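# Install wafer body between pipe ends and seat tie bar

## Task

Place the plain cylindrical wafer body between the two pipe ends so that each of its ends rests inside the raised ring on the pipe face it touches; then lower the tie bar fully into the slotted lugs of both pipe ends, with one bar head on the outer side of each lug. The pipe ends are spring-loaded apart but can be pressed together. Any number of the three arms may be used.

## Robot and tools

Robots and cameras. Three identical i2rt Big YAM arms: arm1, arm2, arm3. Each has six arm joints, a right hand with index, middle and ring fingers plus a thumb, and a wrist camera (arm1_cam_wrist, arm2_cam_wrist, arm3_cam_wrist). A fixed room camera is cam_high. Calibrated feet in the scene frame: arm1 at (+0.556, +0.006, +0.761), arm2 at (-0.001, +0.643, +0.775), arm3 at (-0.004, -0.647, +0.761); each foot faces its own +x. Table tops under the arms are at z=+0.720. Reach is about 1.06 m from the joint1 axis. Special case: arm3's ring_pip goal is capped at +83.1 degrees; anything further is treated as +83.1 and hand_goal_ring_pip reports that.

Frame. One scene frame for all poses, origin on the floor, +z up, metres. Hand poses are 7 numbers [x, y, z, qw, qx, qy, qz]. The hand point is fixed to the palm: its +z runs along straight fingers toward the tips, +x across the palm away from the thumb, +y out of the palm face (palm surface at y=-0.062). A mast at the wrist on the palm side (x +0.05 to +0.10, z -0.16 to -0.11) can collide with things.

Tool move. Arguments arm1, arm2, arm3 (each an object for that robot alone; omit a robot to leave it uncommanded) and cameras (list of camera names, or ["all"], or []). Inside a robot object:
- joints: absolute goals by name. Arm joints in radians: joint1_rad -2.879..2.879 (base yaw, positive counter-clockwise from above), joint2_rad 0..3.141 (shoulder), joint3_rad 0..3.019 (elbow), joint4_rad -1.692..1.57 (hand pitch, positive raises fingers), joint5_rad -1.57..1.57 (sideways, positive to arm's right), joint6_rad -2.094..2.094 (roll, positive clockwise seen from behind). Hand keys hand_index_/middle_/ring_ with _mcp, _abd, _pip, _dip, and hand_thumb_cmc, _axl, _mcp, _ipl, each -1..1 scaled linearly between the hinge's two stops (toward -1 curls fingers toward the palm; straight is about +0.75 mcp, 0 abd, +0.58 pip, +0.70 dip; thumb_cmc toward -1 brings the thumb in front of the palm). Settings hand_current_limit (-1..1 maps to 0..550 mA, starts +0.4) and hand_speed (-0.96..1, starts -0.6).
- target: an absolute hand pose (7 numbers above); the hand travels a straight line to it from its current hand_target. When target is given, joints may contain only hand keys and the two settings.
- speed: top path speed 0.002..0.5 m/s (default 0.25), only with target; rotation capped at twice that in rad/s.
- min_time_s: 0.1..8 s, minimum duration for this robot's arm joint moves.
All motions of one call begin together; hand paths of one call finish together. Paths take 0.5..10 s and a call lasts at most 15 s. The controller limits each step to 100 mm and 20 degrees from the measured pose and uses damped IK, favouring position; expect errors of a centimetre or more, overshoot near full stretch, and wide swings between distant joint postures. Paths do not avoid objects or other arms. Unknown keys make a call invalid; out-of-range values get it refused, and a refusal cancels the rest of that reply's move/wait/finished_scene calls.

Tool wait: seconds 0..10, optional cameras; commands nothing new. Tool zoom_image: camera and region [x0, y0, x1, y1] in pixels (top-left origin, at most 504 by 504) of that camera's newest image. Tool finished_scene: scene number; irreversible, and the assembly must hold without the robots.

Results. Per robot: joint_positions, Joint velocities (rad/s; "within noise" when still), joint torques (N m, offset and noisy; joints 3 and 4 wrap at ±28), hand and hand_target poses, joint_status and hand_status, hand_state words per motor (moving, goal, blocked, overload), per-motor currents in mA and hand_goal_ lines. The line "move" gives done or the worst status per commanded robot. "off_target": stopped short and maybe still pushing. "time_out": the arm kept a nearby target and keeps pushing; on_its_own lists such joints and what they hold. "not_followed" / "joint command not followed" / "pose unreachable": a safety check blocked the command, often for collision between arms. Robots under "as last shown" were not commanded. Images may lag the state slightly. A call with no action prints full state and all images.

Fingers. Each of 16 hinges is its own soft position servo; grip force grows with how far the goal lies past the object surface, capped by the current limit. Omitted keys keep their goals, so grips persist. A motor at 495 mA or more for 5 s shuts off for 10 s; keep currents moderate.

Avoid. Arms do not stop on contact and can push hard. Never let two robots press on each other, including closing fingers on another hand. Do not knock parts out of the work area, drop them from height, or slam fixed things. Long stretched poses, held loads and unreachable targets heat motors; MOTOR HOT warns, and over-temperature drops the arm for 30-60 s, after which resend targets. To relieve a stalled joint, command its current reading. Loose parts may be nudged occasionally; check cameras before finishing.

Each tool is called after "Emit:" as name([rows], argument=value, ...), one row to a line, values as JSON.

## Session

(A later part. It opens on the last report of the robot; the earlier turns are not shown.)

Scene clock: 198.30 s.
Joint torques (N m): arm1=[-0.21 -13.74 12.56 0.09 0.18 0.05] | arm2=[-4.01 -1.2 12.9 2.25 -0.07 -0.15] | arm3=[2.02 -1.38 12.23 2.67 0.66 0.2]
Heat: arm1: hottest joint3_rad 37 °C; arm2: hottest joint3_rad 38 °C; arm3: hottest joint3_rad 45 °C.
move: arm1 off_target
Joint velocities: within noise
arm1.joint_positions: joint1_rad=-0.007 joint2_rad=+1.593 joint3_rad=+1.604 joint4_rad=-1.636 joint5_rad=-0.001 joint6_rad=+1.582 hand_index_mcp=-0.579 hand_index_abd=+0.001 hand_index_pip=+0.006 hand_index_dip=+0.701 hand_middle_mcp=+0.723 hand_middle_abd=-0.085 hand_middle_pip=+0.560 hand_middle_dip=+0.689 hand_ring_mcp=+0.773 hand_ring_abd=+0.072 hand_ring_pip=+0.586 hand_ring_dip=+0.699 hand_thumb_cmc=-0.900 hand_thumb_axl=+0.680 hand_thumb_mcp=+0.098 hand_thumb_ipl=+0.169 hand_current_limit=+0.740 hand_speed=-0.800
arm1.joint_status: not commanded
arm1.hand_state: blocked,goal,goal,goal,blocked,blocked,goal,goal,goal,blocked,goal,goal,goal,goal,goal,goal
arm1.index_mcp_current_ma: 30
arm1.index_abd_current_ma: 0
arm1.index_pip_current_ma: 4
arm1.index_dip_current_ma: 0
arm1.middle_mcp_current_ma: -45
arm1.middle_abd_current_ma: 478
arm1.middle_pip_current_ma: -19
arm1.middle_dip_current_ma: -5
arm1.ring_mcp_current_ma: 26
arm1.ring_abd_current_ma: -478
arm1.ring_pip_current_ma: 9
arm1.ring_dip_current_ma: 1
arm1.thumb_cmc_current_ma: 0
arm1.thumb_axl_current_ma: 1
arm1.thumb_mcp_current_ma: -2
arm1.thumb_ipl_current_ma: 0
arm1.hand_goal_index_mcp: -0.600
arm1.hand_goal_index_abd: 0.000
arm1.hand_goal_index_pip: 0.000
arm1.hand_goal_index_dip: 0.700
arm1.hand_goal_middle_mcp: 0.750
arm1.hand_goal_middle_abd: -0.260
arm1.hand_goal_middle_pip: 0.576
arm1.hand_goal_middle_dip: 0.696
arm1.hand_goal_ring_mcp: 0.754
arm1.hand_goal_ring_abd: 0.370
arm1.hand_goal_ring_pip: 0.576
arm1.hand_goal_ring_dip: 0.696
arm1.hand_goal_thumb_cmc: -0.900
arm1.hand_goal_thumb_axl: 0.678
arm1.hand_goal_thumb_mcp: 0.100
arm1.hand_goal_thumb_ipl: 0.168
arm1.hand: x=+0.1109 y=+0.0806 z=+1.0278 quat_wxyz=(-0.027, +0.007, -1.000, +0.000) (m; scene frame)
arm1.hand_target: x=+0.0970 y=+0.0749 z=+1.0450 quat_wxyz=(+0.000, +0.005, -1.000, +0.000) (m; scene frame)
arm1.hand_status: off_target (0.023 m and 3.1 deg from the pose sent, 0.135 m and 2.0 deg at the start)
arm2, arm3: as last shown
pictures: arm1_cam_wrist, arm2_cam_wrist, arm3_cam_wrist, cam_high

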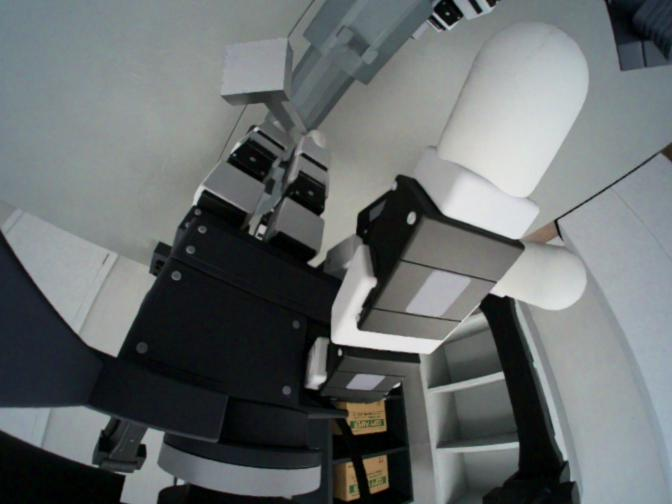

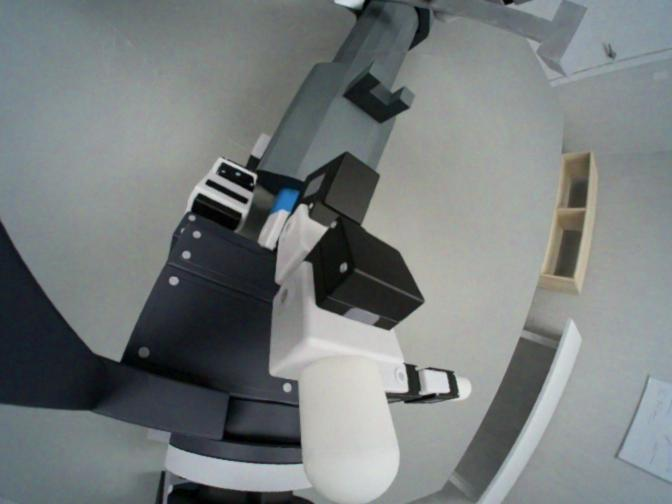

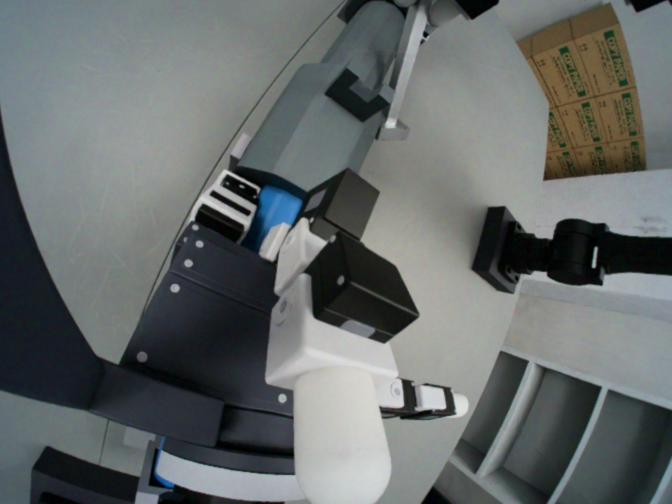

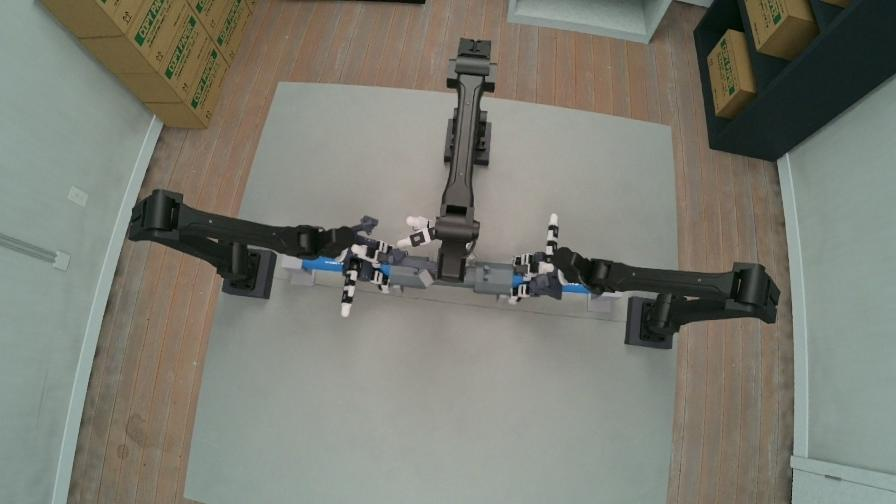

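Emit:
move(arm1={"target": [0.1300, 0.0800, 1.06, 0, -0.0044, 1, 0], "speed": 0.1})

Emit:
move(arm1={"target": [0.2600, 0.0800, 1.06, 0, -0.0044, 1, 0], "speed": 0.2}, cameras=["all"])

Emit:
zoom_image(camera="arm1_cam_wrist", region=[200, 0, 400, 200])

Emit:
zoom_image(camera="arm3_cam_wrist", region=[340, 0, 560, 200])

Emit:
zoom_image(camera="cam_high", region=[370, 160, 550, 300])

Scene clock: 201.17 s.
Joint torques (N m): arm1=[-0.38 -13.22 8.73 -0.38 0.2 -0.02] | arm2=[-3.96 -1.26 12.89 2.25 -0.07 -0.15] | arm3=[1.73 -1.61 12.21 2.58 0.66 0.25]
Heat: arm1: hottest joint3_rad 37 °C; arm2: hottest joint3_rad 39 °C; arm3: hottest joint3_rad 45 °C.
move: arm1 done
Joint velocities: within noise
arm1.joint_positions: joint1_rad=-0.007 joint2_rad=+1.524 joint3_rad=+1.595 joint4_rad=-1.650 joint5_rad=+0.000 joint6_rad=+1.582 hand_index_mcp=-0.579 hand_index_abd=+0.001 hand_index_pip=+0.006 hand_index_dip=+0.701 hand_middle_mcp=+0.722 hand_middle_abd=-0.085 hand_middle_pip=+0.559 hand_middle_dip=+0.689 hand_ring_mcp=+0.773 hand_ring_abd=+0.083 hand_ring_pip=+0.586 hand_ring_dip=+0.699 hand_thumb_cmc=-0.900 hand_thumb_axl=+0.680 hand_thumb_mcp=+0.098 hand_thumb_ipl=+0.169 hand_current_limit=+0.740 hand_speed=-0.800
arm1.joint_status: not commanded
arm1.hand_state: blocked,goal,goal,goal,blocked,blocked,goal,goal,goal,blocked,goal,goal,goal,goal,goal,goal
arm1.index_mcp_current_ma: 30
arm1.index_abd_current_ma: 0
arm1.index_pip_current_ma: 4
arm1.index_dip_current_ma: 0
arm1.middle_mcp_current_ma: -46
arm1.middle_abd_current_ma: 478
arm1.middle_pip_current_ma: -20
arm1.middle_dip_current_ma: -5
arm1.ring_mcp_current_ma: 27
arm1.ring_abd_current_ma: -478
arm1.ring_pip_current_ma: 10
arm1.ring_dip_current_ma: 2
arm1.thumb_cmc_current_ma: 0
arm1.thumb_axl_current_ma: 1
arm1.thumb_mcp_current_ma: -2
arm1.thumb_ipl_current_ma: 0
arm1.hand_goal_index_mcp: -0.600
arm1.hand_goal_index_abd: 0.000
arm1.hand_goal_index_pip: 0.000
arm1.hand_goal_index_dip: 0.700
arm1.hand_goal_middle_mcp: 0.750
arm1.hand_goal_middle_abd: -0.260
arm1.hand_goal_middle_pip: 0.576
arm1.hand_goal_middle_dip: 0.696
arm1.hand_goal_ring_mcp: 0.754
arm1.hand_goal_ring_abd: 0.370
arm1.hand_goal_ring_pip: 0.576
arm1.hand_goal_ring_dip: 0.696
arm1.hand_goal_thumb_cmc: -0.900
arm1.hand_goal_thumb_axl: 0.678
arm1.hand_goal_thumb_mcp: 0.100
arm1.hand_goal_thumb_ipl: 0.168
arm1.hand: x=+0.1267 y=+0.0810 z=+1.0535 quat_wxyz=(-0.004, +0.006, -1.000, +0.000) (m; scene frame)
arm1.hand_target: x=+0.1300 y=+0.0800 z=+1.0599 quat_wxyz=(+0.000, +0.004, -1.000, +0.000) (m; scene frame)
arm1.hand_status: done (0.007 m and 0.5 deg from the pose sent, 0.037 m and 3.1 deg at the start)
arm2, arm3: as last shown
pictures: none

Scene clock: 202.43 s.
Joint torques (N m): arm1=[0.56 -7.71 8.77 -0.13 0.2 0.04] | arm2=[-4.07 -1.2 12.9 2.25 -0.07 -0.15] | arm3=[1.55 -1.73 12.15 2.58 0.67 0.23]
Heat: arm1: hottest joint3_rad 37 °C; arm2: hottest joint3_rad 39 °C; arm3: hottest joint3_rad 45 °C.
move: arm1 done
Joint velocities: within noise
arm1.joint_positions: joint1_rad=-0.005 joint2_rad=+1.175 joint3_rad=+1.274 joint4_rad=-1.672 joint5_rad=+0.000 joint6_rad=+1.588 hand_index_mcp=-0.579 hand_index_abd=+0.001 hand_index_pip=+0.006 hand_index_dip=+0.701 hand_middle_mcp=+0.730 hand_middle_abd=-0.087 hand_middle_pip=+0.562 hand_middle_dip=+0.689 hand_ring_mcp=+0.768 hand_ring_abd=+0.083 hand_ring_pip=+0.586 hand_ring_dip=+0.699 hand_thumb_cmc=-0.900 hand_thumb_axl=+0.680 hand_thumb_mcp=+0.098 hand_thumb_ipl=+0.169 hand_current_limit=+0.740 hand_speed=-0.800
arm1.joint_status: not commanded
arm1.hand_state: blocked,goal,goal,goal,blocked,blocked,goal,goal,goal,blocked,goal,goal,goal,goal,goal,goal
arm1.index_mcp_current_ma: 30
arm1.index_abd_current_ma: 0
arm1.index_pip_current_ma: 4
arm1.index_dip_current_ma: 0
arm1.middle_mcp_current_ma: -29
arm1.middle_abd_current_ma: 478
arm1.middle_pip_current_ma: -15
arm1.middle_dip_current_ma: -5
arm1.ring_mcp_current_ma: 17
arm1.ring_abd_current_ma: -478
arm1.ring_pip_current_ma: 9
arm1.ring_dip_current_ma: 2
arm1.thumb_cmc_current_ma: 0
arm1.thumb_axl_current_ma: 1
arm1.thumb_mcp_current_ma: -2
arm1.thumb_ipl_current_ma: 0
arm1.hand_goal_index_mcp: -0.600
arm1.hand_goal_index_abd: 0.000
arm1.hand_goal_index_pip: 0.000
arm1.hand_goal_index_dip: 0.700
arm1.hand_goal_middle_mcp: 0.750
arm1.hand_goal_middle_abd: -0.260
arm1.hand_goal_middle_pip: 0.576
arm1.hand_goal_middle_dip: 0.696
arm1.hand_goal_ring_mcp: 0.754
arm1.hand_goal_ring_abd: 0.370
arm1.hand_goal_ring_pip: 0.576
arm1.hand_goal_ring_dip: 0.696
arm1.hand_goal_thumb_cmc: -0.900
arm1.hand_goal_thumb_axl: 0.678
arm1.hand_goal_thumb_mcp: 0.100
arm1.hand_goal_thumb_ipl: 0.168
arm1.hand: x=+0.2599 y=+0.0837 z=+1.0578 quat_wxyz=(-0.001, +0.004, -1.000, +0.000) (m; scene frame)
arm1.hand_target: x=+0.2600 y=+0.0801 z=+1.0601 quat_wxyz=(+0.000, +0.004, -1.000, +0.000) (m; scene frame)
arm1.hand_status: done (0.004 m and 0.1 deg from the pose sent, 0.133 m and 0.5 deg at the start)
arm2, arm3: as last shown
pictures: arm1_cam_wrist, arm2_cam_wrist, arm3_cam_wrist, cam_high

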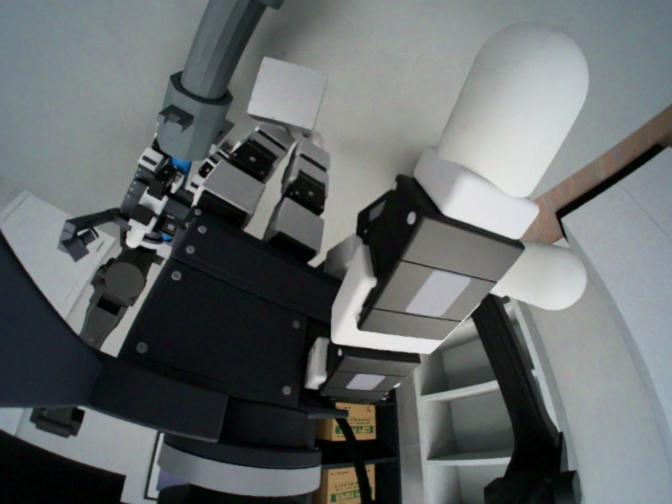

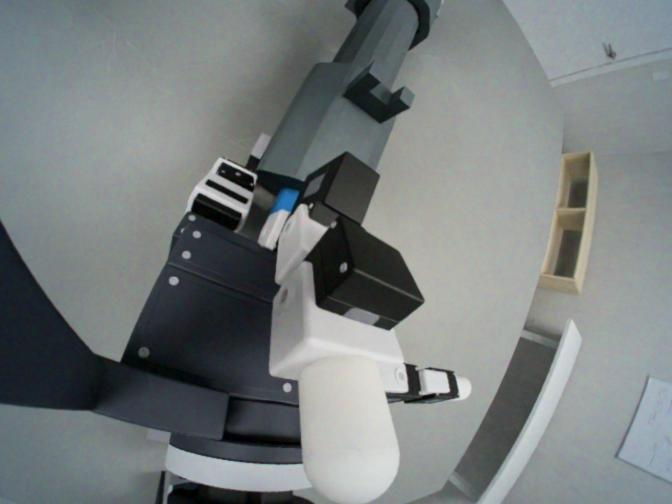

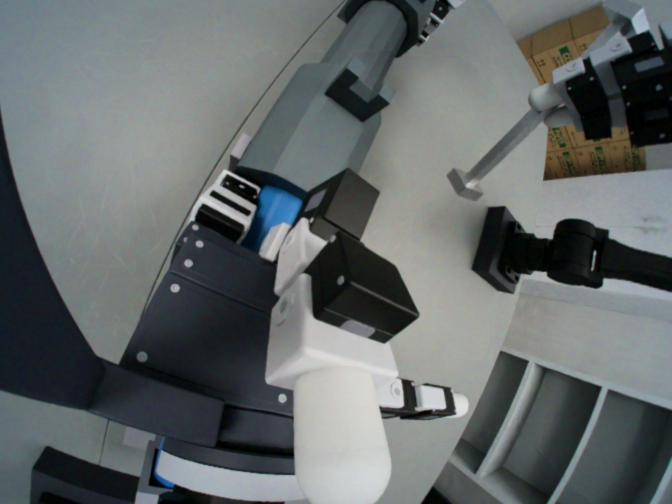

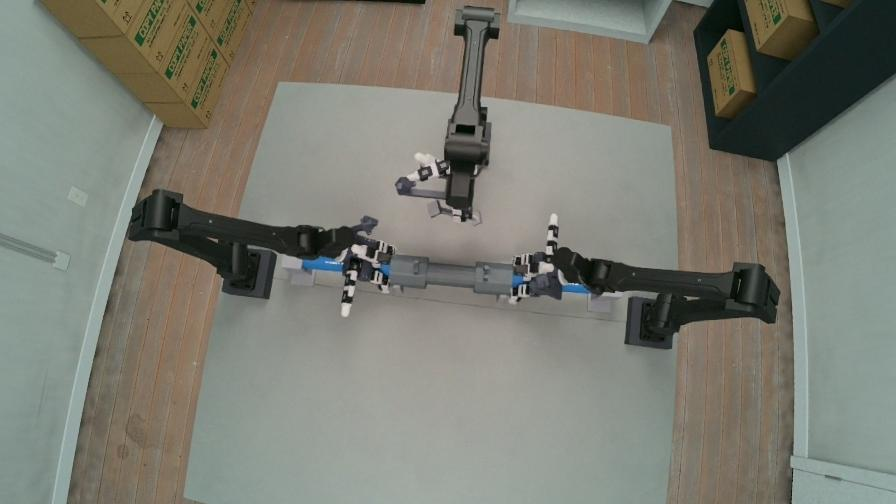

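Scaled by 2.520 from the camera's 672x504 image, which has a finer 960x720 frame.

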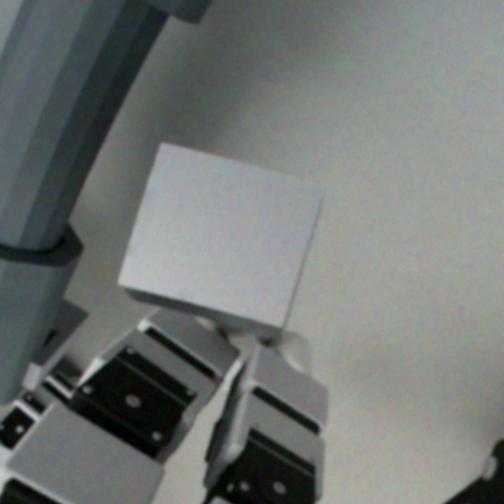

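Scaled by 2.291 from the camera's 672x504 image, which has a finer 960x720 frame.

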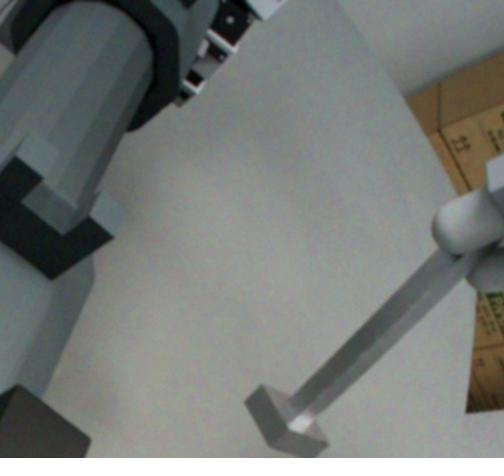

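Scaled by 2.800 from the camera's 896x504 image, which has a finer 1280x720 frame.

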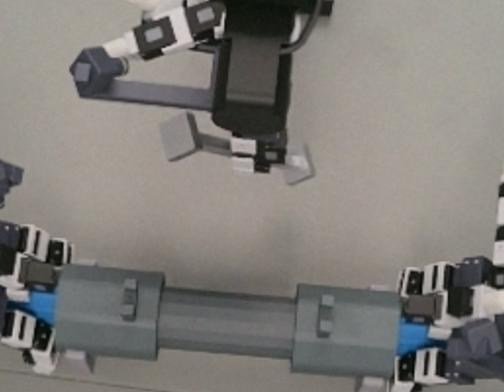

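Emit:
move(cameras=["cam_high","arm1_cam_wrist"])

Scene clock: 207.20 s.
Joint torques (N m): arm1=[0.5 -7.59 8.79 -0.12 0.2 0.03] | arm2=[-4.01 -1.2 12.9 2.25 -0.07 -0.15] | arm3=[1.85 -1.85 12.12 2.71 0.73 0.24]
Heat: arm1: hottest joint3_rad 37 °C; arm2: hottest joint3_rad 39 °C; arm3: hottest joint3_rad 45 °C.
Joint velocities: within noise
arm1.joint_positions: joint1_rad=-0.005 joint2_rad=+1.175 joint3_rad=+1.274 joint4_rad=-1.672 joint5_rad=+0.000 joint6_rad=+1.589 hand_index_mcp=-0.579 hand_index_abd=+0.001 hand_index_pip=+0.006 hand_index_dip=+0.701 hand_middle_mcp=+0.730 hand_middle_abd=-0.087 hand_middle_pip=+0.562 hand_middle_dip=+0.689 hand_ring_mcp=+0.768 hand_ring_abd=+0.083 hand_ring_pip=+0.586 hand_ring_dip=+0.699 hand_thumb_cmc=-0.900 hand_thumb_axl=+0.680 hand_thumb_mcp=+0.098 hand_thumb_ipl=+0.169 hand_current_limit=+0.740 hand_speed=-0.800
arm1.joint_status: not commanded
arm1.hand_state: blocked,goal,goal,goal,blocked,blocked,goal,goal,goal,blocked,goal,goal,goal,goal,goal,goal
arm1.index_mcp_current_ma: 30
arm1.index_abd_current_ma: 0
arm1.index_pip_current_ma: 4
arm1.index_dip_current_ma: 0
arm1.middle_mcp_current_ma: -29
arm1.middle_abd_current_ma: 479
arm1.middle_pip_current_ma: -15
arm1.middle_dip_current_ma: -5
arm1.ring_mcp_current_ma: 17
arm1.ring_abd_current_ma: -478
arm1.ring_pip_current_ma: 9
arm1.ring_dip_current_ma: 2
arm1.thumb_cmc_current_ma: 0
arm1.thumb_axl_current_ma: 1
arm1.thumb_mcp_current_ma: -2
arm1.thumb_ipl_current_ma: 0
arm1.hand_goal_index_mcp: -0.600
arm1.hand_goal_index_abd: 0.000
arm1.hand_goal_index_pip: 0.000
arm1.hand_goal_index_dip: 0.700
arm1.hand_goal_middle_mcp: 0.750
arm1.hand_goal_middle_abd: -0.260
arm1.hand_goal_middle_pip: 0.576
arm1.hand_goal_middle_dip: 0.696
arm1.hand_goal_ring_mcp: 0.754
arm1.hand_goal_ring_abd: 0.370
arm1.hand_goal_ring_pip: 0.576
arm1.hand_goal_ring_dip: 0.696
arm1.hand_goal_thumb_cmc: -0.900
arm1.hand_goal_thumb_axl: 0.678
arm1.hand_goal_thumb_mcp: 0.100
arm1.hand_goal_thumb_ipl: 0.168
arm1.hand: x=+0.2600 y=+0.0837 z=+1.0578 quat_wxyz=(-0.001, +0.004, -1.000, +0.000) (m; scene frame)
arm1.hand_target: x=+0.2600 y=+0.0801 z=+1.0601 quat_wxyz=(+0.000, +0.004, -1.000, +0.000) (m; scene frame)
arm1.hand_status: done (0.004 m and 0.1 deg from the pose sent, 0.133 m and 0.5 deg at the start)
arm2.joint_positions: joint1_rad=+0.193 joint2_rad=+1.394 joint3_rad=+0.544 joint4_rad=+0.128 joint5_rad=+0.158 joint6_rad=+0.132 hand_index_mcp=+1.000 hand_index_abd=+0.169 hand_index_pip=+0.997 hand_index_dip=+0.997 hand_middle_mcp=-0.998 hand_middle_abd=+0.000 hand_middle_pip=+0.001 hand_middle_dip=+0.696 hand_ring_mcp=+1.000 hand_ring_abd=-0.164 hand_ring_pip=+1.000 hand_ring_dip=+0.997 hand_thumb_cmc=+0.720 hand_thumb_axl=+0.677 hand_thumb_mcp=+0.225 hand_thumb_ipl=+0.168 hand_current_limit=+0.400 hand_speed=-0.600
arm2.joint_status: not commanded
arm2.hand_state: goal,goal,goal,goal,goal,goal,goal,goal,goal,goal,goal,goal,goal,goal,goal,goal
arm2.index_mcp_current_ma: 1
arm2.index_abd_current_ma: -4
arm2.index_pip_current_ma: -9
arm2.index_dip_current_ma: -10
arm2.middle_mcp_current_ma: 7
arm2.middle_abd_current_ma: 1
arm2.middle_pip_current_ma: 4
arm2.middle_dip_current_ma: 0
arm2.ring_mcp_current_ma: 1
arm2.ring_abd_current_ma: 17
arm2.ring_pip_current_ma: 0
arm2.ring_dip_current_ma: -9
arm2.thumb_cmc_current_ma: 21
arm2.thumb_axl_current_ma: -2
arm2.thumb_mcp_current_ma: -4
arm2.thumb_ipl_current_ma: -1
arm2.hand_goal_index_mcp: 1.000
arm2.hand_goal_index_abd: 0.170
arm2.hand_goal_index_pip: 1.000
arm2.hand_goal_index_dip: 1.000
arm2.hand_goal_middle_mcp: -1.000
arm2.hand_goal_middle_abd: 0.000
arm2.hand_goal_middle_pip: 0.000
arm2.hand_goal_middle_dip: 0.696
arm2.hand_goal_ring_mcp: 1.000
arm2.hand_goal_ring_abd: -0.170
arm2.hand_goal_ring_pip: 1.000
arm2.hand_goal_ring_dip: 1.000
arm2.hand_goal_thumb_cmc: 0.714
arm2.hand_goal_thumb_axl: 0.678
arm2.hand_goal_thumb_mcp: 0.226
arm2.hand_goal_thumb_ipl: 0.168
arm2.hand: x=+0.0518 y=+0.1349 z=+0.9082 quat_wxyz=(+0.419, +0.908, +0.008, +0.004) (m; scene frame)
arm2.hand_target: x=+0.0473 y=+0.1072 z=+0.9081 quat_wxyz=(+0.422, +0.906, +0.004, +0.002) (m; scene frame)
arm2.hand_status: not commanded
arm3.joint_positions: joint1_rad=-0.203 joint2_rad=+1.334 joint3_rad=+0.541 joint4_rad=+0.063 joint5_rad=-0.195 joint6_rad=-0.168 hand_index_mcp=+1.000 hand_index_abd=+0.170 hand_index_pip=+0.998 hand_index_dip=+0.997 hand_middle_mcp=-0.997 hand_middle_abd=+0.001 hand_middle_pip=+0.002 hand_middle_dip=+0.696 hand_ring_mcp=+1.001 hand_ring_abd=-0.161 hand_ring_pip=+0.998 hand_ring_dip=+0.997 hand_thumb_cmc=+0.721 hand_thumb_axl=+0.677 hand_thumb_mcp=+0.225 hand_thumb_ipl=+0.168 hand_current_limit=+0.400 hand_speed=-0.600
arm3.joint_status: not commanded
arm3.hand_state: goal,goal,goal,goal,goal,goal,goal,goal,goal,goal,goal,goal,goal,goal,goal,goal
arm3.index_mcp_current_ma: 0
arm3.index_abd_current_ma: 0
arm3.index_pip_current_ma: 0
arm3.index_dip_current_ma: 0
arm3.middle_mcp_current_ma: 0
arm3.middle_abd_current_ma: 0
arm3.middle_pip_current_ma: 0
arm3.middle_dip_current_ma: 0
arm3.ring_mcp_current_ma: 0
arm3.ring_abd_current_ma: 2
arm3.ring_pip_current_ma: 0
arm3.ring_dip_current_ma: 0
arm3.thumb_cmc_current_ma: 2
arm3.thumb_axl_current_ma: 0
arm3.thumb_mcp_current_ma: 0
arm3.thumb_ipl_current_ma: 0
arm3.hand_goal_index_mcp: 1.000
arm3.hand_goal_index_abd: 0.170
arm3.hand_goal_index_pip: 1.000
arm3.hand_goal_index_dip: 1.000
arm3.hand_goal_middle_mcp: -1.000
arm3.hand_goal_middle_abd: 0.000
arm3.hand_goal_middle_pip: 0.000
arm3.hand_goal_middle_dip: 0.696
arm3.hand_goal_ring_mcp: 1.000
arm3.hand_goal_ring_abd: -0.170
arm3.hand_goal_ring_pip: 1.000
arm3.hand_goal_ring_dip: 1.000
arm3.hand_goal_thumb_cmc: 0.714
arm3.hand_goal_thumb_axl: 0.678
arm3.hand_goal_thumb_mcp: 0.226
arm3.hand_goal_thumb_ipl: 0.168
arm3.hand: x=+0.0942 y=-0.1475 z=+0.9082 quat_wxyz=(-0.001, -0.006, +0.908, +0.418) (m; scene frame)
arm3.hand_target: x=+0.0930 y=-0.1168 z=+0.9082 quat_wxyz=(-0.002, -0.004, +0.906, +0.422) (m; scene frame)
arm3.hand_status: not commanded
pictures: arm1_cam_wrist, cam_high

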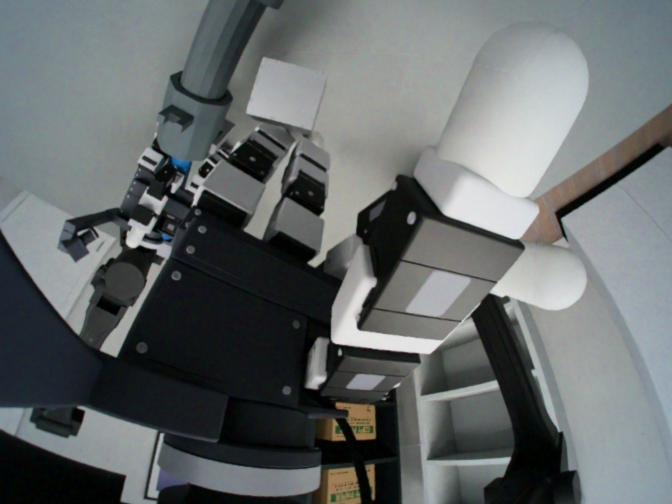

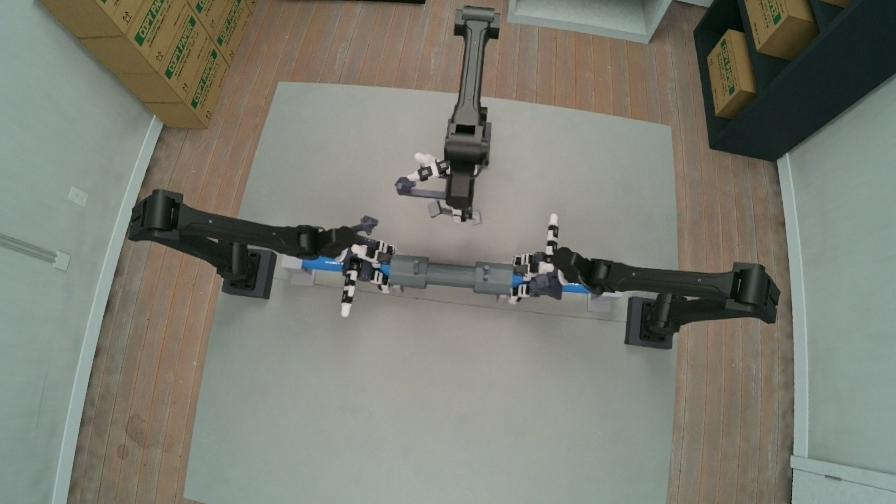

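Emit:
zoom_image(camera="cam_high", region=[380, 130, 540, 300])

Emit:
zoom_image(camera="arm1_cam_wrist", region=[120, 20, 420, 280])

Scaled by 2.965 from the camera's 896x504 image, which has a finer 1280x720 frame.

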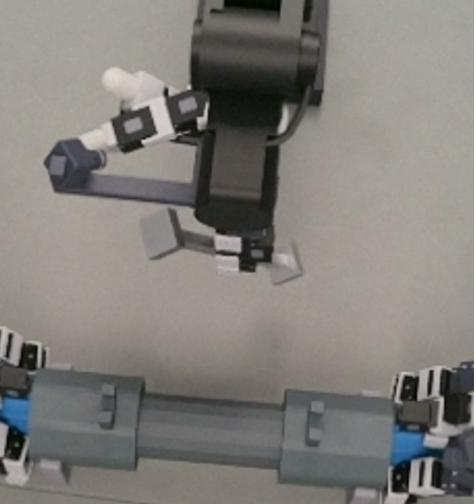

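Scaled by 1.680 from the camera's 672x504 image, which has a finer 960x720 frame.

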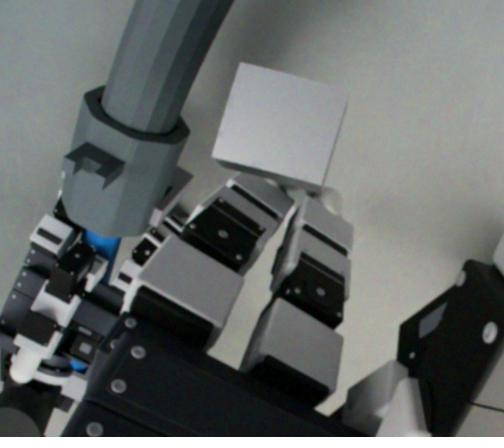

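Emit:
move(arm1={"target": [0.265, 0.065, 0.965, 0, -0.0044, 1, 0], "speed": 0.12}, cameras=["cam_high","arm1_cam_wrist"])

Scene clock: 210.93 s.
Joint torques (N m): arm1=[0.44 -7.47 8.75 0.47 0.18 0.06] | arm2=[-4.01 -1.2 12.92 2.24 -0.07 -0.14] | arm3=[1.85 -1.61 12.49 2.76 0.59 0.21]
Heat: arm1: hottest joint3_rad 37 °C; arm2: hottest joint3_rad 39 °C; arm3: hottest joint3_rad 45 °C.
move: arm1 done
Joint velocities: within noise
arm1.joint_positions: joint1_rad=+0.044 joint2_rad=+1.175 joint3_rad=+1.017 joint4_rad=-1.439 joint5_rad=+0.000 joint6_rad=+1.634 hand_index_mcp=-0.579 hand_index_abd=+0.001 hand_index_pip=+0.006 hand_index_dip=+0.701 hand_middle_mcp=+0.730 hand_middle_abd=-0.087 hand_middle_pip=+0.562 hand_middle_dip=+0.689 hand_ring_mcp=+0.768 hand_ring_abd=+0.083 hand_ring_pip=+0.586 hand_ring_dip=+0.699 hand_thumb_cmc=-0.900 hand_thumb_axl=+0.680 hand_thumb_mcp=+0.098 hand_thumb_ipl=+0.169 hand_current_limit=+0.740 hand_speed=-0.800
arm1.joint_status: not commanded
arm1.hand_state: blocked,goal,goal,goal,blocked,blocked,goal,goal,goal,blocked,goal,goal,goal,goal,goal,goal
arm1.index_mcp_current_ma: 30
arm1.index_abd_current_ma: 0
arm1.index_pip_current_ma: 4
arm1.index_dip_current_ma: 0
arm1.middle_mcp_current_ma: -29
arm1.middle_abd_current_ma: 478
arm1.middle_pip_current_ma: -15
arm1.middle_dip_current_ma: -5
arm1.ring_mcp_current_ma: 17
arm1.ring_abd_current_ma: -478
arm1.ring_pip_current_ma: 9
arm1.ring_dip_current_ma: 2
arm1.thumb_cmc_current_ma: 0
arm1.thumb_axl_current_ma: 1
arm1.thumb_mcp_current_ma: -2
arm1.thumb_ipl_current_ma: 0
arm1.hand_goal_index_mcp: -0.600
arm1.hand_goal_index_abd: 0.000
arm1.hand_goal_index_pip: 0.000
arm1.hand_goal_index_dip: 0.700
arm1.hand_goal_middle_mcp: 0.750
arm1.hand_goal_middle_abd: -0.260
arm1.hand_goal_middle_pip: 0.576
arm1.hand_goal_middle_dip: 0.696
arm1.hand_goal_ring_mcp: 0.754
arm1.hand_goal_ring_abd: 0.370
arm1.hand_goal_ring_pip: 0.576
arm1.hand_goal_ring_dip: 0.696
arm1.hand_goal_thumb_cmc: -0.900
arm1.hand_goal_thumb_axl: 0.678
arm1.hand_goal_thumb_mcp: 0.100
arm1.hand_goal_thumb_ipl: 0.168
arm1.hand: x=+0.2690 y=+0.0687 z=+0.9609 quat_wxyz=(-0.013, +0.006, -1.000, -0.001) (m; scene frame)
arm1.hand_target: x=+0.2651 y=+0.0650 z=+0.9650 quat_wxyz=(+0.000, +0.005, -1.000, +0.000) (m; scene frame)
arm1.hand_status: done (0.007 m and 1.5 deg from the pose sent, 0.095 m and 0.2 deg at the start)
arm2, arm3: as last shown
pictures: arm1_cam_wrist, cam_high

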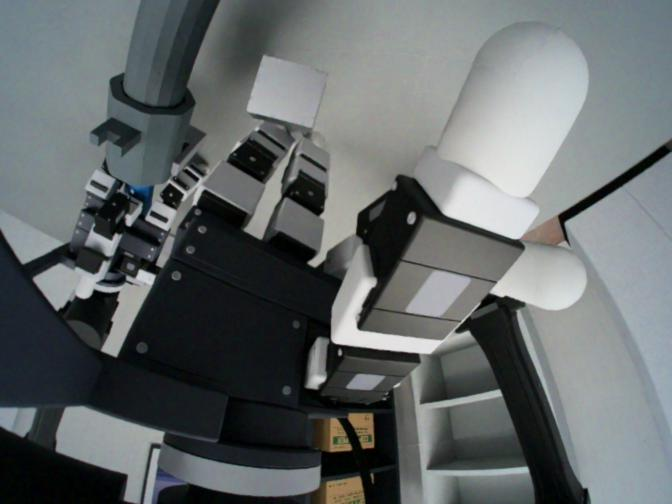

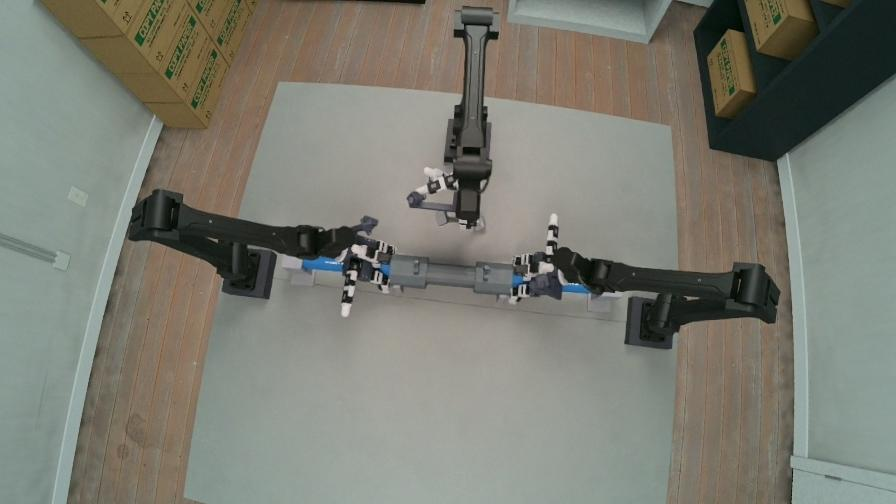

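Emit:
move(arm1={"target": [0.265, 0.06, 0.91, 0, -0.0044, 1, 0], "speed": 0.04}, cameras=["arm1_cam_wrist"])

Emit:
move(arm1={"target": [0.265, 0.06, 0.880, 0, -0.0044, 1, 0], "speed": 0.03}, cameras=["arm1_cam_wrist"])

Scene clock: 213.40 s.
Joint torques (N m): arm1=[0.5 -6.65 8.18 0.59 0.19 0.06] | arm2=[-4.01 -1.26 12.89 2.25 -0.07 -0.14] | arm3=[1.96 -2.32 12.19 2.65 0.66 0.31]
Heat: arm1: hottest joint3_rad 37 °C; arm2: hottest joint3_rad 39 °C; arm3: hottest joint3_rad 46 °C.
move: arm1 done
Joint velocities: within noise
arm1.joint_positions: joint1_rad=+0.059 joint2_rad=+1.194 joint3_rad=+0.902 joint4_rad=-1.284 joint5_rad=+0.000 joint6_rad=+1.651 hand_index_mcp=-0.579 hand_index_abd=+0.001 hand_index_pip=+0.006 hand_index_dip=+0.701 hand_middle_mcp=+0.730 hand_middle_abd=-0.089 hand_middle_pip=+0.562 hand_middle_dip=+0.689 hand_ring_mcp=+0.771 hand_ring_abd=+0.083 hand_ring_pip=+0.587 hand_ring_dip=+0.701 hand_thumb_cmc=-0.900 hand_thumb_axl=+0.680 hand_thumb_mcp=+0.098 hand_thumb_ipl=+0.169 hand_current_limit=+0.740 hand_speed=-0.800
arm1.joint_status: not commanded
arm1.hand_state: blocked,goal,goal,goal,blocked,blocked,goal,goal,goal,blocked,goal,goal,goal,goal,goal,goal
arm1.index_mcp_current_ma: 30
arm1.index_abd_current_ma: 0
arm1.index_pip_current_ma: 4
arm1.index_dip_current_ma: 0
arm1.middle_mcp_current_ma: -29
arm1.middle_abd_current_ma: 478
arm1.middle_pip_current_ma: -15
arm1.middle_dip_current_ma: -5
arm1.ring_mcp_current_ma: 23
arm1.ring_abd_current_ma: -478
arm1.ring_pip_current_ma: 10
arm1.ring_dip_current_ma: 4
arm1.thumb_cmc_current_ma: 0
arm1.thumb_axl_current_ma: 1
arm1.thumb_mcp_current_ma: -2
arm1.thumb_ipl_current_ma: 0
arm1.hand_goal_index_mcp: -0.600
arm1.hand_goal_index_abd: 0.000
arm1.hand_goal_index_pip: 0.000
arm1.hand_goal_index_dip: 0.700
arm1.hand_goal_middle_mcp: 0.750
arm1.hand_goal_middle_abd: -0.260
arm1.hand_goal_middle_pip: 0.576
arm1.hand_goal_middle_dip: 0.696
arm1.hand_goal_ring_mcp: 0.754
arm1.hand_goal_ring_abd: 0.370
arm1.hand_goal_ring_pip: 0.576
arm1.hand_goal_ring_dip: 0.696
arm1.hand_goal_thumb_cmc: -0.900
arm1.hand_goal_thumb_axl: 0.678
arm1.hand_goal_thumb_mcp: 0.100
arm1.hand_goal_thumb_ipl: 0.168
arm1.hand: x=+0.2689 y=+0.0640 z=+0.9118 quat_wxyz=(-0.003, +0.005, -1.000, +0.000) (m; scene frame)
arm1.hand_target: x=+0.2651 y=+0.0600 z=+0.9100 quat_wxyz=(+0.000, +0.004, -1.000, +0.000) (m; scene frame)
arm1.hand_status: done (0.006 m and 0.3 deg from the pose sent, 0.052 m and 1.5 deg at the start)
arm2, arm3: as last shown
pictures: arm1_cam_wrist

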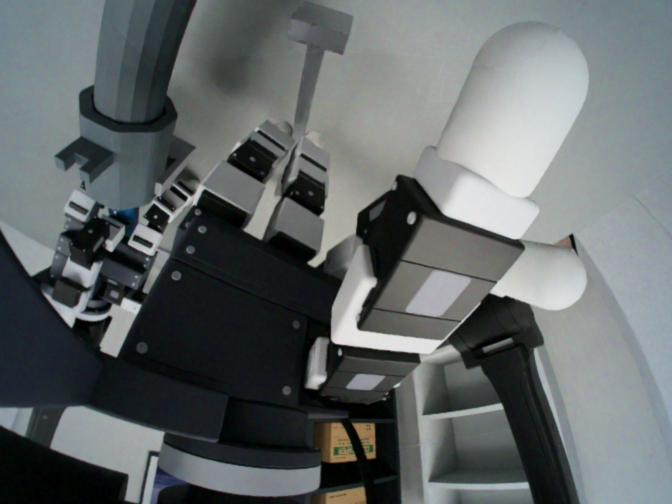

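Scene clock: 214.90 s.
Joint torques (N m): arm1=[0.67 -6.53 7.9 0.59 0.18 0.05] | arm2=[-4.07 -1.26 12.9 2.24 -0.07 -0.14] | arm3=[1.73 -2.2 12.27 2.5 0.65 0.23]
Heat: arm1: hottest joint3_rad 37 °C; arm2: hottest joint3_rad 39 °C; arm3: hottest joint3_rad 46 °C.
move: arm1 done
Joint velocities: within noise
arm1.joint_positions: joint1_rad=+0.059 joint2_rad=+1.223 joint3_rad=+0.844 joint4_rad=-1.195 joint5_rad=+0.000 joint6_rad=+1.651 hand_index_mcp=-0.579 hand_index_abd=+0.001 hand_index_pip=+0.006 hand_index_dip=+0.701 hand_middle_mcp=+0.728 hand_middle_abd=-0.092 hand_middle_pip=+0.562 hand_middle_dip=+0.689 hand_ring_mcp=+0.773 hand_ring_abd=+0.083 hand_ring_pip=+0.588 hand_ring_dip=+0.702 hand_thumb_cmc=-0.900 hand_thumb_axl=+0.680 hand_thumb_mcp=+0.098 hand_thumb_ipl=+0.169 hand_current_limit=+0.740 hand_speed=-0.800
arm1.joint_status: not commanded
arm1.hand_state: blocked,goal,goal,goal,blocked,blocked,goal,goal,goal,blocked,goal,goal,goal,goal,goal,goal
arm1.index_mcp_current_ma: 30
arm1.index_abd_current_ma: 0
arm1.index_pip_current_ma: 4
arm1.index_dip_current_ma: 0
arm1.middle_mcp_current_ma: -32
arm1.middle_abd_current_ma: 479
arm1.middle_pip_current_ma: -15
arm1.middle_dip_current_ma: -5
arm1.ring_mcp_current_ma: 27
arm1.ring_abd_current_ma: -478
arm1.ring_pip_current_ma: 12
arm1.ring_dip_current_ma: 4
arm1.thumb_cmc_current_ma: 0
arm1.thumb_axl_current_ma: 1
arm1.thumb_mcp_current_ma: -2
arm1.thumb_ipl_current_ma: 0
arm1.hand_goal_index_mcp: -0.600
arm1.hand_goal_index_abd: 0.000
arm1.hand_goal_index_pip: 0.000
arm1.hand_goal_index_dip: 0.700
arm1.hand_goal_middle_mcp: 0.750
arm1.hand_goal_middle_abd: -0.260
arm1.hand_goal_middle_pip: 0.576
arm1.hand_goal_middle_dip: 0.696
arm1.hand_goal_ring_mcp: 0.754
arm1.hand_goal_ring_abd: 0.370
arm1.hand_goal_ring_pip: 0.576
arm1.hand_goal_ring_dip: 0.696
arm1.hand_goal_thumb_cmc: -0.900
arm1.hand_goal_thumb_axl: 0.678
arm1.hand_goal_thumb_mcp: 0.100
arm1.hand_goal_thumb_ipl: 0.168
arm1.hand: x=+0.2683 y=+0.0639 z=+0.8823 quat_wxyz=(-0.002, +0.005, -1.000, +0.000) (m; scene frame)
arm1.hand_target: x=+0.2650 y=+0.0600 z=+0.8801 quat_wxyz=(+0.000, +0.004, -1.000, +0.000) (m; scene frame)
arm1.hand_status: done (0.006 m and 0.2 deg from the pose sent, 0.032 m and 0.3 deg at the start)
arm2, arm3: as last shown
pictures: arm1_cam_wrist

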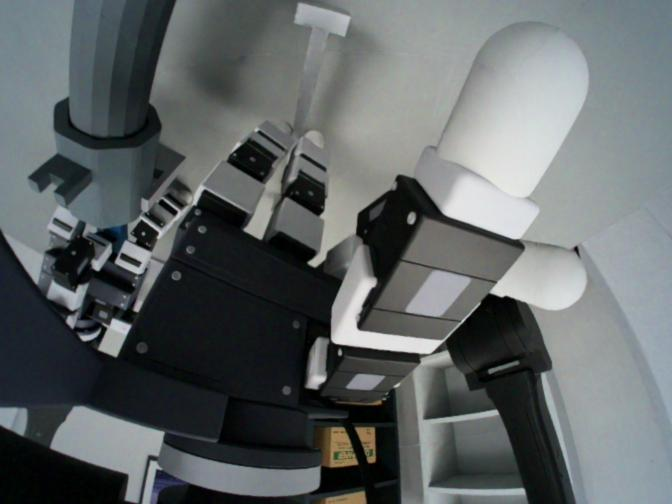

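Emit:
move(arm1={"target": [0.265, 0.06, 0.857, 0, -0.0044, 1, 0], "speed": 0.02}, cameras=["arm1_cam_wrist"])

Emit:
zoom_image(camera="arm1_cam_wrist", region=[200, 0, 400, 180])

Scene clock: 217.40 s.
Joint torques (N m): arm1=[0.56 -6.12 7.1 0.87 0.2 0.05] | arm2=[-4.07 -1.2 12.9 2.24 -0.08 -0.14] | arm3=[2.43 -1.55 12.15 2.69 0.68 0.3]
Heat: arm1: hottest joint3_rad 37 °C; arm2: hottest joint3_rad 39 °C; arm3: hottest joint3_rad 46 °C.
move: arm1 done
Joint velocities: within noise
arm1.joint_positions: joint1_rad=+0.059 joint2_rad=+1.246 joint3_rad=+0.809 joint4_rad=-1.131 joint5_rad=+0.000 joint6_rad=+1.652 hand_index_mcp=-0.579 hand_index_abd=+0.001 hand_index_pip=+0.006 hand_index_dip=+0.701 hand_middle_mcp=+0.727 hand_middle_abd=-0.096 hand_middle_pip=+0.562 hand_middle_dip=+0.689 hand_ring_mcp=+0.775 hand_ring_abd=+0.083 hand_ring_pip=+0.589 hand_ring_dip=+0.703 hand_thumb_cmc=-0.900 hand_thumb_axl=+0.680 hand_thumb_mcp=+0.098 hand_thumb_ipl=+0.169 hand_current_limit=+0.740 hand_speed=-0.800
arm1.joint_status: not commanded
arm1.hand_state: blocked,goal,goal,goal,blocked,blocked,goal,goal,blocked,blocked,goal,goal,goal,goal,goal,goal
arm1.index_mcp_current_ma: 30
arm1.index_abd_current_ma: 0
arm1.index_pip_current_ma: 4
arm1.index_dip_current_ma: 0
arm1.middle_mcp_current_ma: -35
arm1.middle_abd_current_ma: 473
arm1.middle_pip_current_ma: -15
arm1.middle_dip_current_ma: -5
arm1.ring_mcp_current_ma: 30
arm1.ring_abd_current_ma: -478
arm1.ring_pip_current_ma: 13
arm1.ring_dip_current_ma: 5
arm1.thumb_cmc_current_ma: 0
arm1.thumb_axl_current_ma: 1
arm1.thumb_mcp_current_ma: -2
arm1.thumb_ipl_current_ma: 0
arm1.hand_goal_index_mcp: -0.600
arm1.hand_goal_index_abd: 0.000
arm1.hand_goal_index_pip: 0.000
arm1.hand_goal_index_dip: 0.700
arm1.hand_goal_middle_mcp: 0.750
arm1.hand_goal_middle_abd: -0.260
arm1.hand_goal_middle_pip: 0.576
arm1.hand_goal_middle_dip: 0.696
arm1.hand_goal_ring_mcp: 0.754
arm1.hand_goal_ring_abd: 0.370
arm1.hand_goal_ring_pip: 0.576
arm1.hand_goal_ring_dip: 0.696
arm1.hand_goal_thumb_cmc: -0.900
arm1.hand_goal_thumb_axl: 0.678
arm1.hand_goal_thumb_mcp: 0.100
arm1.hand_goal_thumb_ipl: 0.168
arm1.hand: x=+0.2667 y=+0.0638 z=+0.8635 quat_wxyz=(+0.002, +0.005, -1.000, +0.000) (m; scene frame)
arm1.hand_target: x=+0.2652 y=+0.0601 z=+0.8571 quat_wxyz=(+0.000, +0.004, -1.000, +0.000) (m; scene frame)
arm1.hand_status: done (0.008 m and 0.2 deg from the pose sent, 0.026 m and 0.2 deg at the start)
arm2, arm3: as last shown
pictures: arm1_cam_wrist

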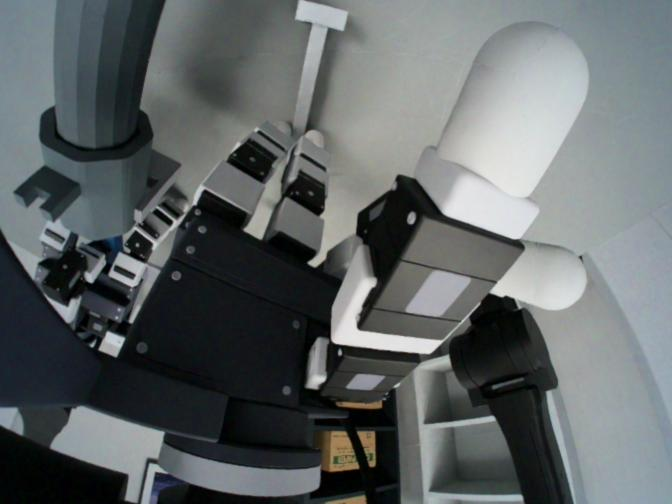

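Scaled by 2.520 from the camera's 672x504 image, which has a finer 960x720 frame.

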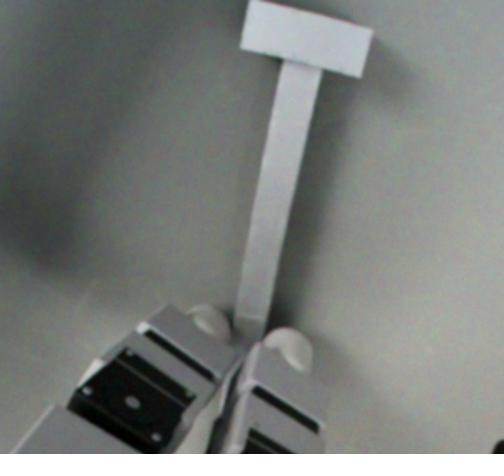

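Emit:
move(arm1={"joints": {"hand_middle_abd": 0.16, "hand_ring_abd": -0.16}})

Emit:
move(arm1={"target": [0.265, 0.06, 0.935, 0, -0.0044, 1, 0], "speed": 0.12}, cameras=["cam_high","arm1_cam_wrist"])

Emit:
zoom_image(camera="arm1_cam_wrist", region=[160, 0, 420, 220])

Emit:
zoom_image(camera="cam_high", region=[380, 130, 540, 300])

Scene clock: 222.63 s.
Joint torques (N m): arm1=[0.32 -6.18 7.09 0.59 0.19 0.05] | arm2=[-3.96 -1.2 12.9 2.25 -0.07 -0.15] | arm3=[2.2 -2.02 12.37 2.78 0.69 0.17]
Heat: arm1: hottest joint3_rad 37 °C; arm2: hottest joint3_rad 39 °C; arm3: hottest joint3_rad 46 °C.
move: arm1 done
Joint velocities: within noise
arm1.joint_positions: joint1_rad=+0.059 joint2_rad=+1.246 joint3_rad=+0.809 joint4_rad=-1.125 joint5_rad=+0.000 joint6_rad=+1.652 hand_index_mcp=-0.579 hand_index_abd=+0.001 hand_index_pip=+0.006 hand_index_dip=+0.701 hand_middle_mcp=+0.745 hand_middle_abd=+0.155 hand_middle_pip=+0.573 hand_middle_dip=+0.694 hand_ring_mcp=+0.755 hand_ring_abd=-0.155 hand_ring_pip=+0.578 hand_ring_dip=+0.699 hand_thumb_cmc=-0.900 hand_thumb_axl=+0.680 hand_thumb_mcp=+0.098 hand_thumb_ipl=+0.169 hand_current_limit=+0.740 hand_speed=-0.800
arm1.joint_status: all done
arm1.hand_state: blocked,goal,goal,goal,goal,goal,goal,goal,goal,goal,goal,goal,goal,goal,goal,goal
arm1.index_mcp_current_ma: 30
arm1.index_abd_current_ma: 0
arm1.index_pip_current_ma: 4
arm1.index_dip_current_ma: 0
arm1.middle_mcp_current_ma: -4
arm1.middle_abd_current_ma: -3
arm1.middle_pip_current_ma: -2
arm1.middle_dip_current_ma: -1
arm1.ring_mcp_current_ma: 0
arm1.ring_abd_current_ma: 3
arm1.ring_pip_current_ma: 1
arm1.ring_dip_current_ma: 1
arm1.thumb_cmc_current_ma: 0
arm1.thumb_axl_current_ma: 1
arm1.thumb_mcp_current_ma: -2
arm1.thumb_ipl_current_ma: 0
arm1.hand_goal_index_mcp: -0.600
arm1.hand_goal_index_abd: 0.000
arm1.hand_goal_index_pip: 0.000
arm1.hand_goal_index_dip: 0.700
arm1.hand_goal_middle_mcp: 0.750
arm1.hand_goal_middle_abd: 0.160
arm1.hand_goal_middle_pip: 0.576
arm1.hand_goal_middle_dip: 0.696
arm1.hand_goal_ring_mcp: 0.754
arm1.hand_goal_ring_abd: -0.160
arm1.hand_goal_ring_pip: 0.576
arm1.hand_goal_ring_dip: 0.696
arm1.hand_goal_thumb_cmc: -0.900
arm1.hand_goal_thumb_axl: 0.678
arm1.hand_goal_thumb_mcp: 0.100
arm1.hand_goal_thumb_ipl: 0.168
arm1.hand: x=+0.2652 y=+0.0636 z=+0.8633 quat_wxyz=(+0.005, +0.005, -1.000, +0.001) (m; scene frame)
arm1.hand_target: x=+0.2652 y=+0.0601 z=+0.8571 quat_wxyz=(+0.000, +0.004, -1.000, +0.000) (m; scene frame)
arm1.hand_status: not commanded
arm2, arm3: as last shown
pictures: none

Scene clock: 223.87 s.
Joint torques (N m): arm1=[0.26 -7.36 10.77 -0.5 0.18 0.05] | arm2=[-4.07 -1.26 12.9 2.25 -0.07 -0.15] | arm3=[2.08 -0.97 12.23 2.51 0.61 0.25]
Heat: arm1: hottest joint3_rad 37 °C; arm2: hottest joint3_rad 40 °C; arm3: hottest joint3_rad 46 °C.
move: arm1 off_target
Joint velocities: within noise
arm1.joint_positions: joint1_rad=+0.059 joint2_rad=+1.189 joint3_rad=+0.920 joint4_rad=-1.333 joint5_rad=+0.000 joint6_rad=+1.652 hand_index_mcp=-0.579 hand_index_abd=+0.001 hand_index_pip=+0.006 hand_index_dip=+0.701 hand_middle_mcp=+0.745 hand_middle_abd=+0.156 hand_middle_pip=+0.573 hand_middle_dip=+0.694 hand_ring_mcp=+0.755 hand_ring_abd=-0.161 hand_ring_pip=+0.578 hand_ring_dip=+0.699 hand_thumb_cmc=-0.900 hand_thumb_axl=+0.680 hand_thumb_mcp=+0.098 hand_thumb_ipl=+0.169 hand_current_limit=+0.740 hand_speed=-0.800
arm1.joint_status: not commanded
arm1.hand_state: blocked,goal,goal,goal,goal,goal,goal,goal,goal,goal,goal,goal,goal,goal,goal,goal
arm1.index_mcp_current_ma: 30
arm1.index_abd_current_ma: 0
arm1.index_pip_current_ma: 4
arm1.index_dip_current_ma: 0
arm1.middle_mcp_current_ma: -4
arm1.middle_abd_current_ma: -2
arm1.middle_pip_current_ma: -2
arm1.middle_dip_current_ma: -1
arm1.ring_mcp_current_ma: 0
arm1.ring_abd_current_ma: 0
arm1.ring_pip_current_ma: 1
arm1.ring_dip_current_ma: 1
arm1.thumb_cmc_current_ma: 0
arm1.thumb_axl_current_ma: 1
arm1.thumb_mcp_current_ma: -2
arm1.thumb_ipl_current_ma: 0
arm1.hand_goal_index_mcp: -0.600
arm1.hand_goal_index_abd: 0.000
arm1.hand_goal_index_pip: 0.000
arm1.hand_goal_index_dip: 0.700
arm1.hand_goal_middle_mcp: 0.750
arm1.hand_goal_middle_abd: 0.160
arm1.hand_goal_middle_pip: 0.576
arm1.hand_goal_middle_dip: 0.696
arm1.hand_goal_ring_mcp: 0.754
arm1.hand_goal_ring_abd: -0.160
arm1.hand_goal_ring_pip: 0.576
arm1.hand_goal_ring_dip: 0.696
arm1.hand_goal_thumb_cmc: -0.900
arm1.hand_goal_thumb_axl: 0.678
arm1.hand_goal_thumb_mcp: 0.100
arm1.hand_goal_thumb_ipl: 0.168
arm1.hand: x=+0.2747 y=+0.0645 z=+0.9208 quat_wxyz=(-0.015, +0.005, -1.000, -0.001) (m; scene frame)
arm1.hand_target: x=+0.2654 y=+0.0601 z=+0.9348 quat_wxyz=(+0.000, +0.004, -1.000, +0.000) (m; scene frame)
arm1.hand_status: off_target (0.018 m and 1.8 deg from the pose sent, 0.072 m and 0.6 deg at the start)
arm2, arm3: as last shown
pictures: arm1_cam_wrist, cam_high

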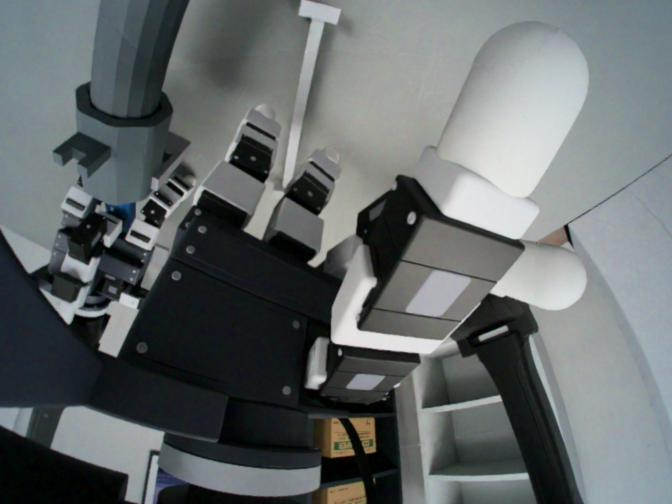

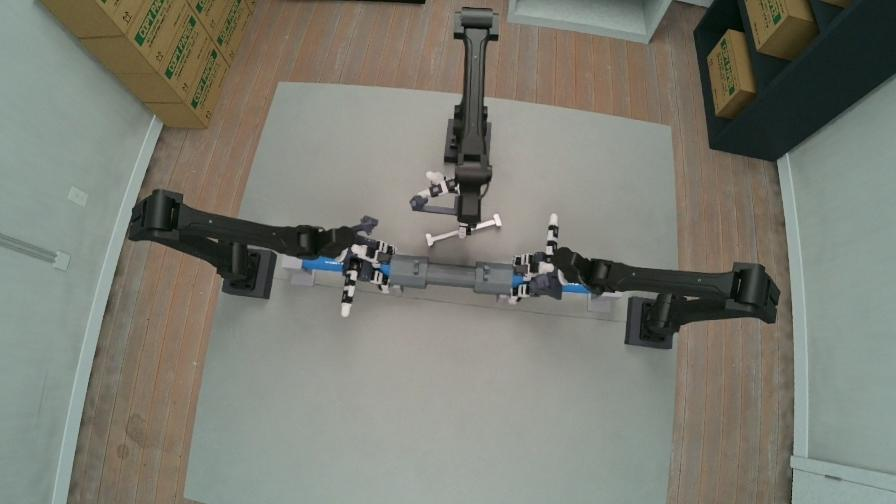

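Scaled by 1.938 from the camera's 672x504 image, which has a finer 960x720 frame.

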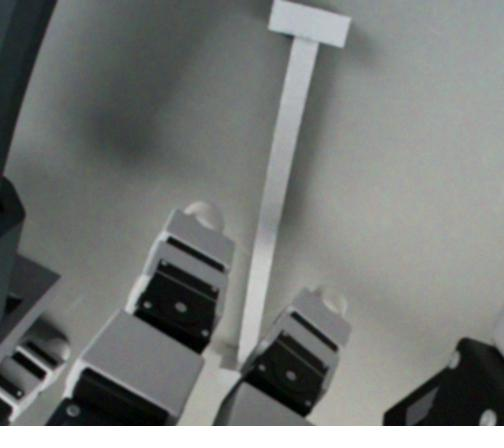

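Scaled by 2.965 from the camera's 896x504 image, which has a finer 1280x720 frame.

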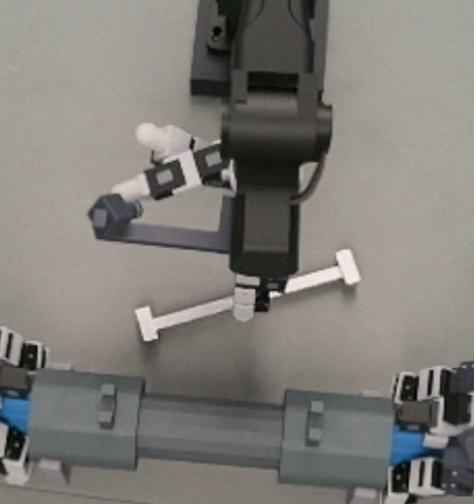

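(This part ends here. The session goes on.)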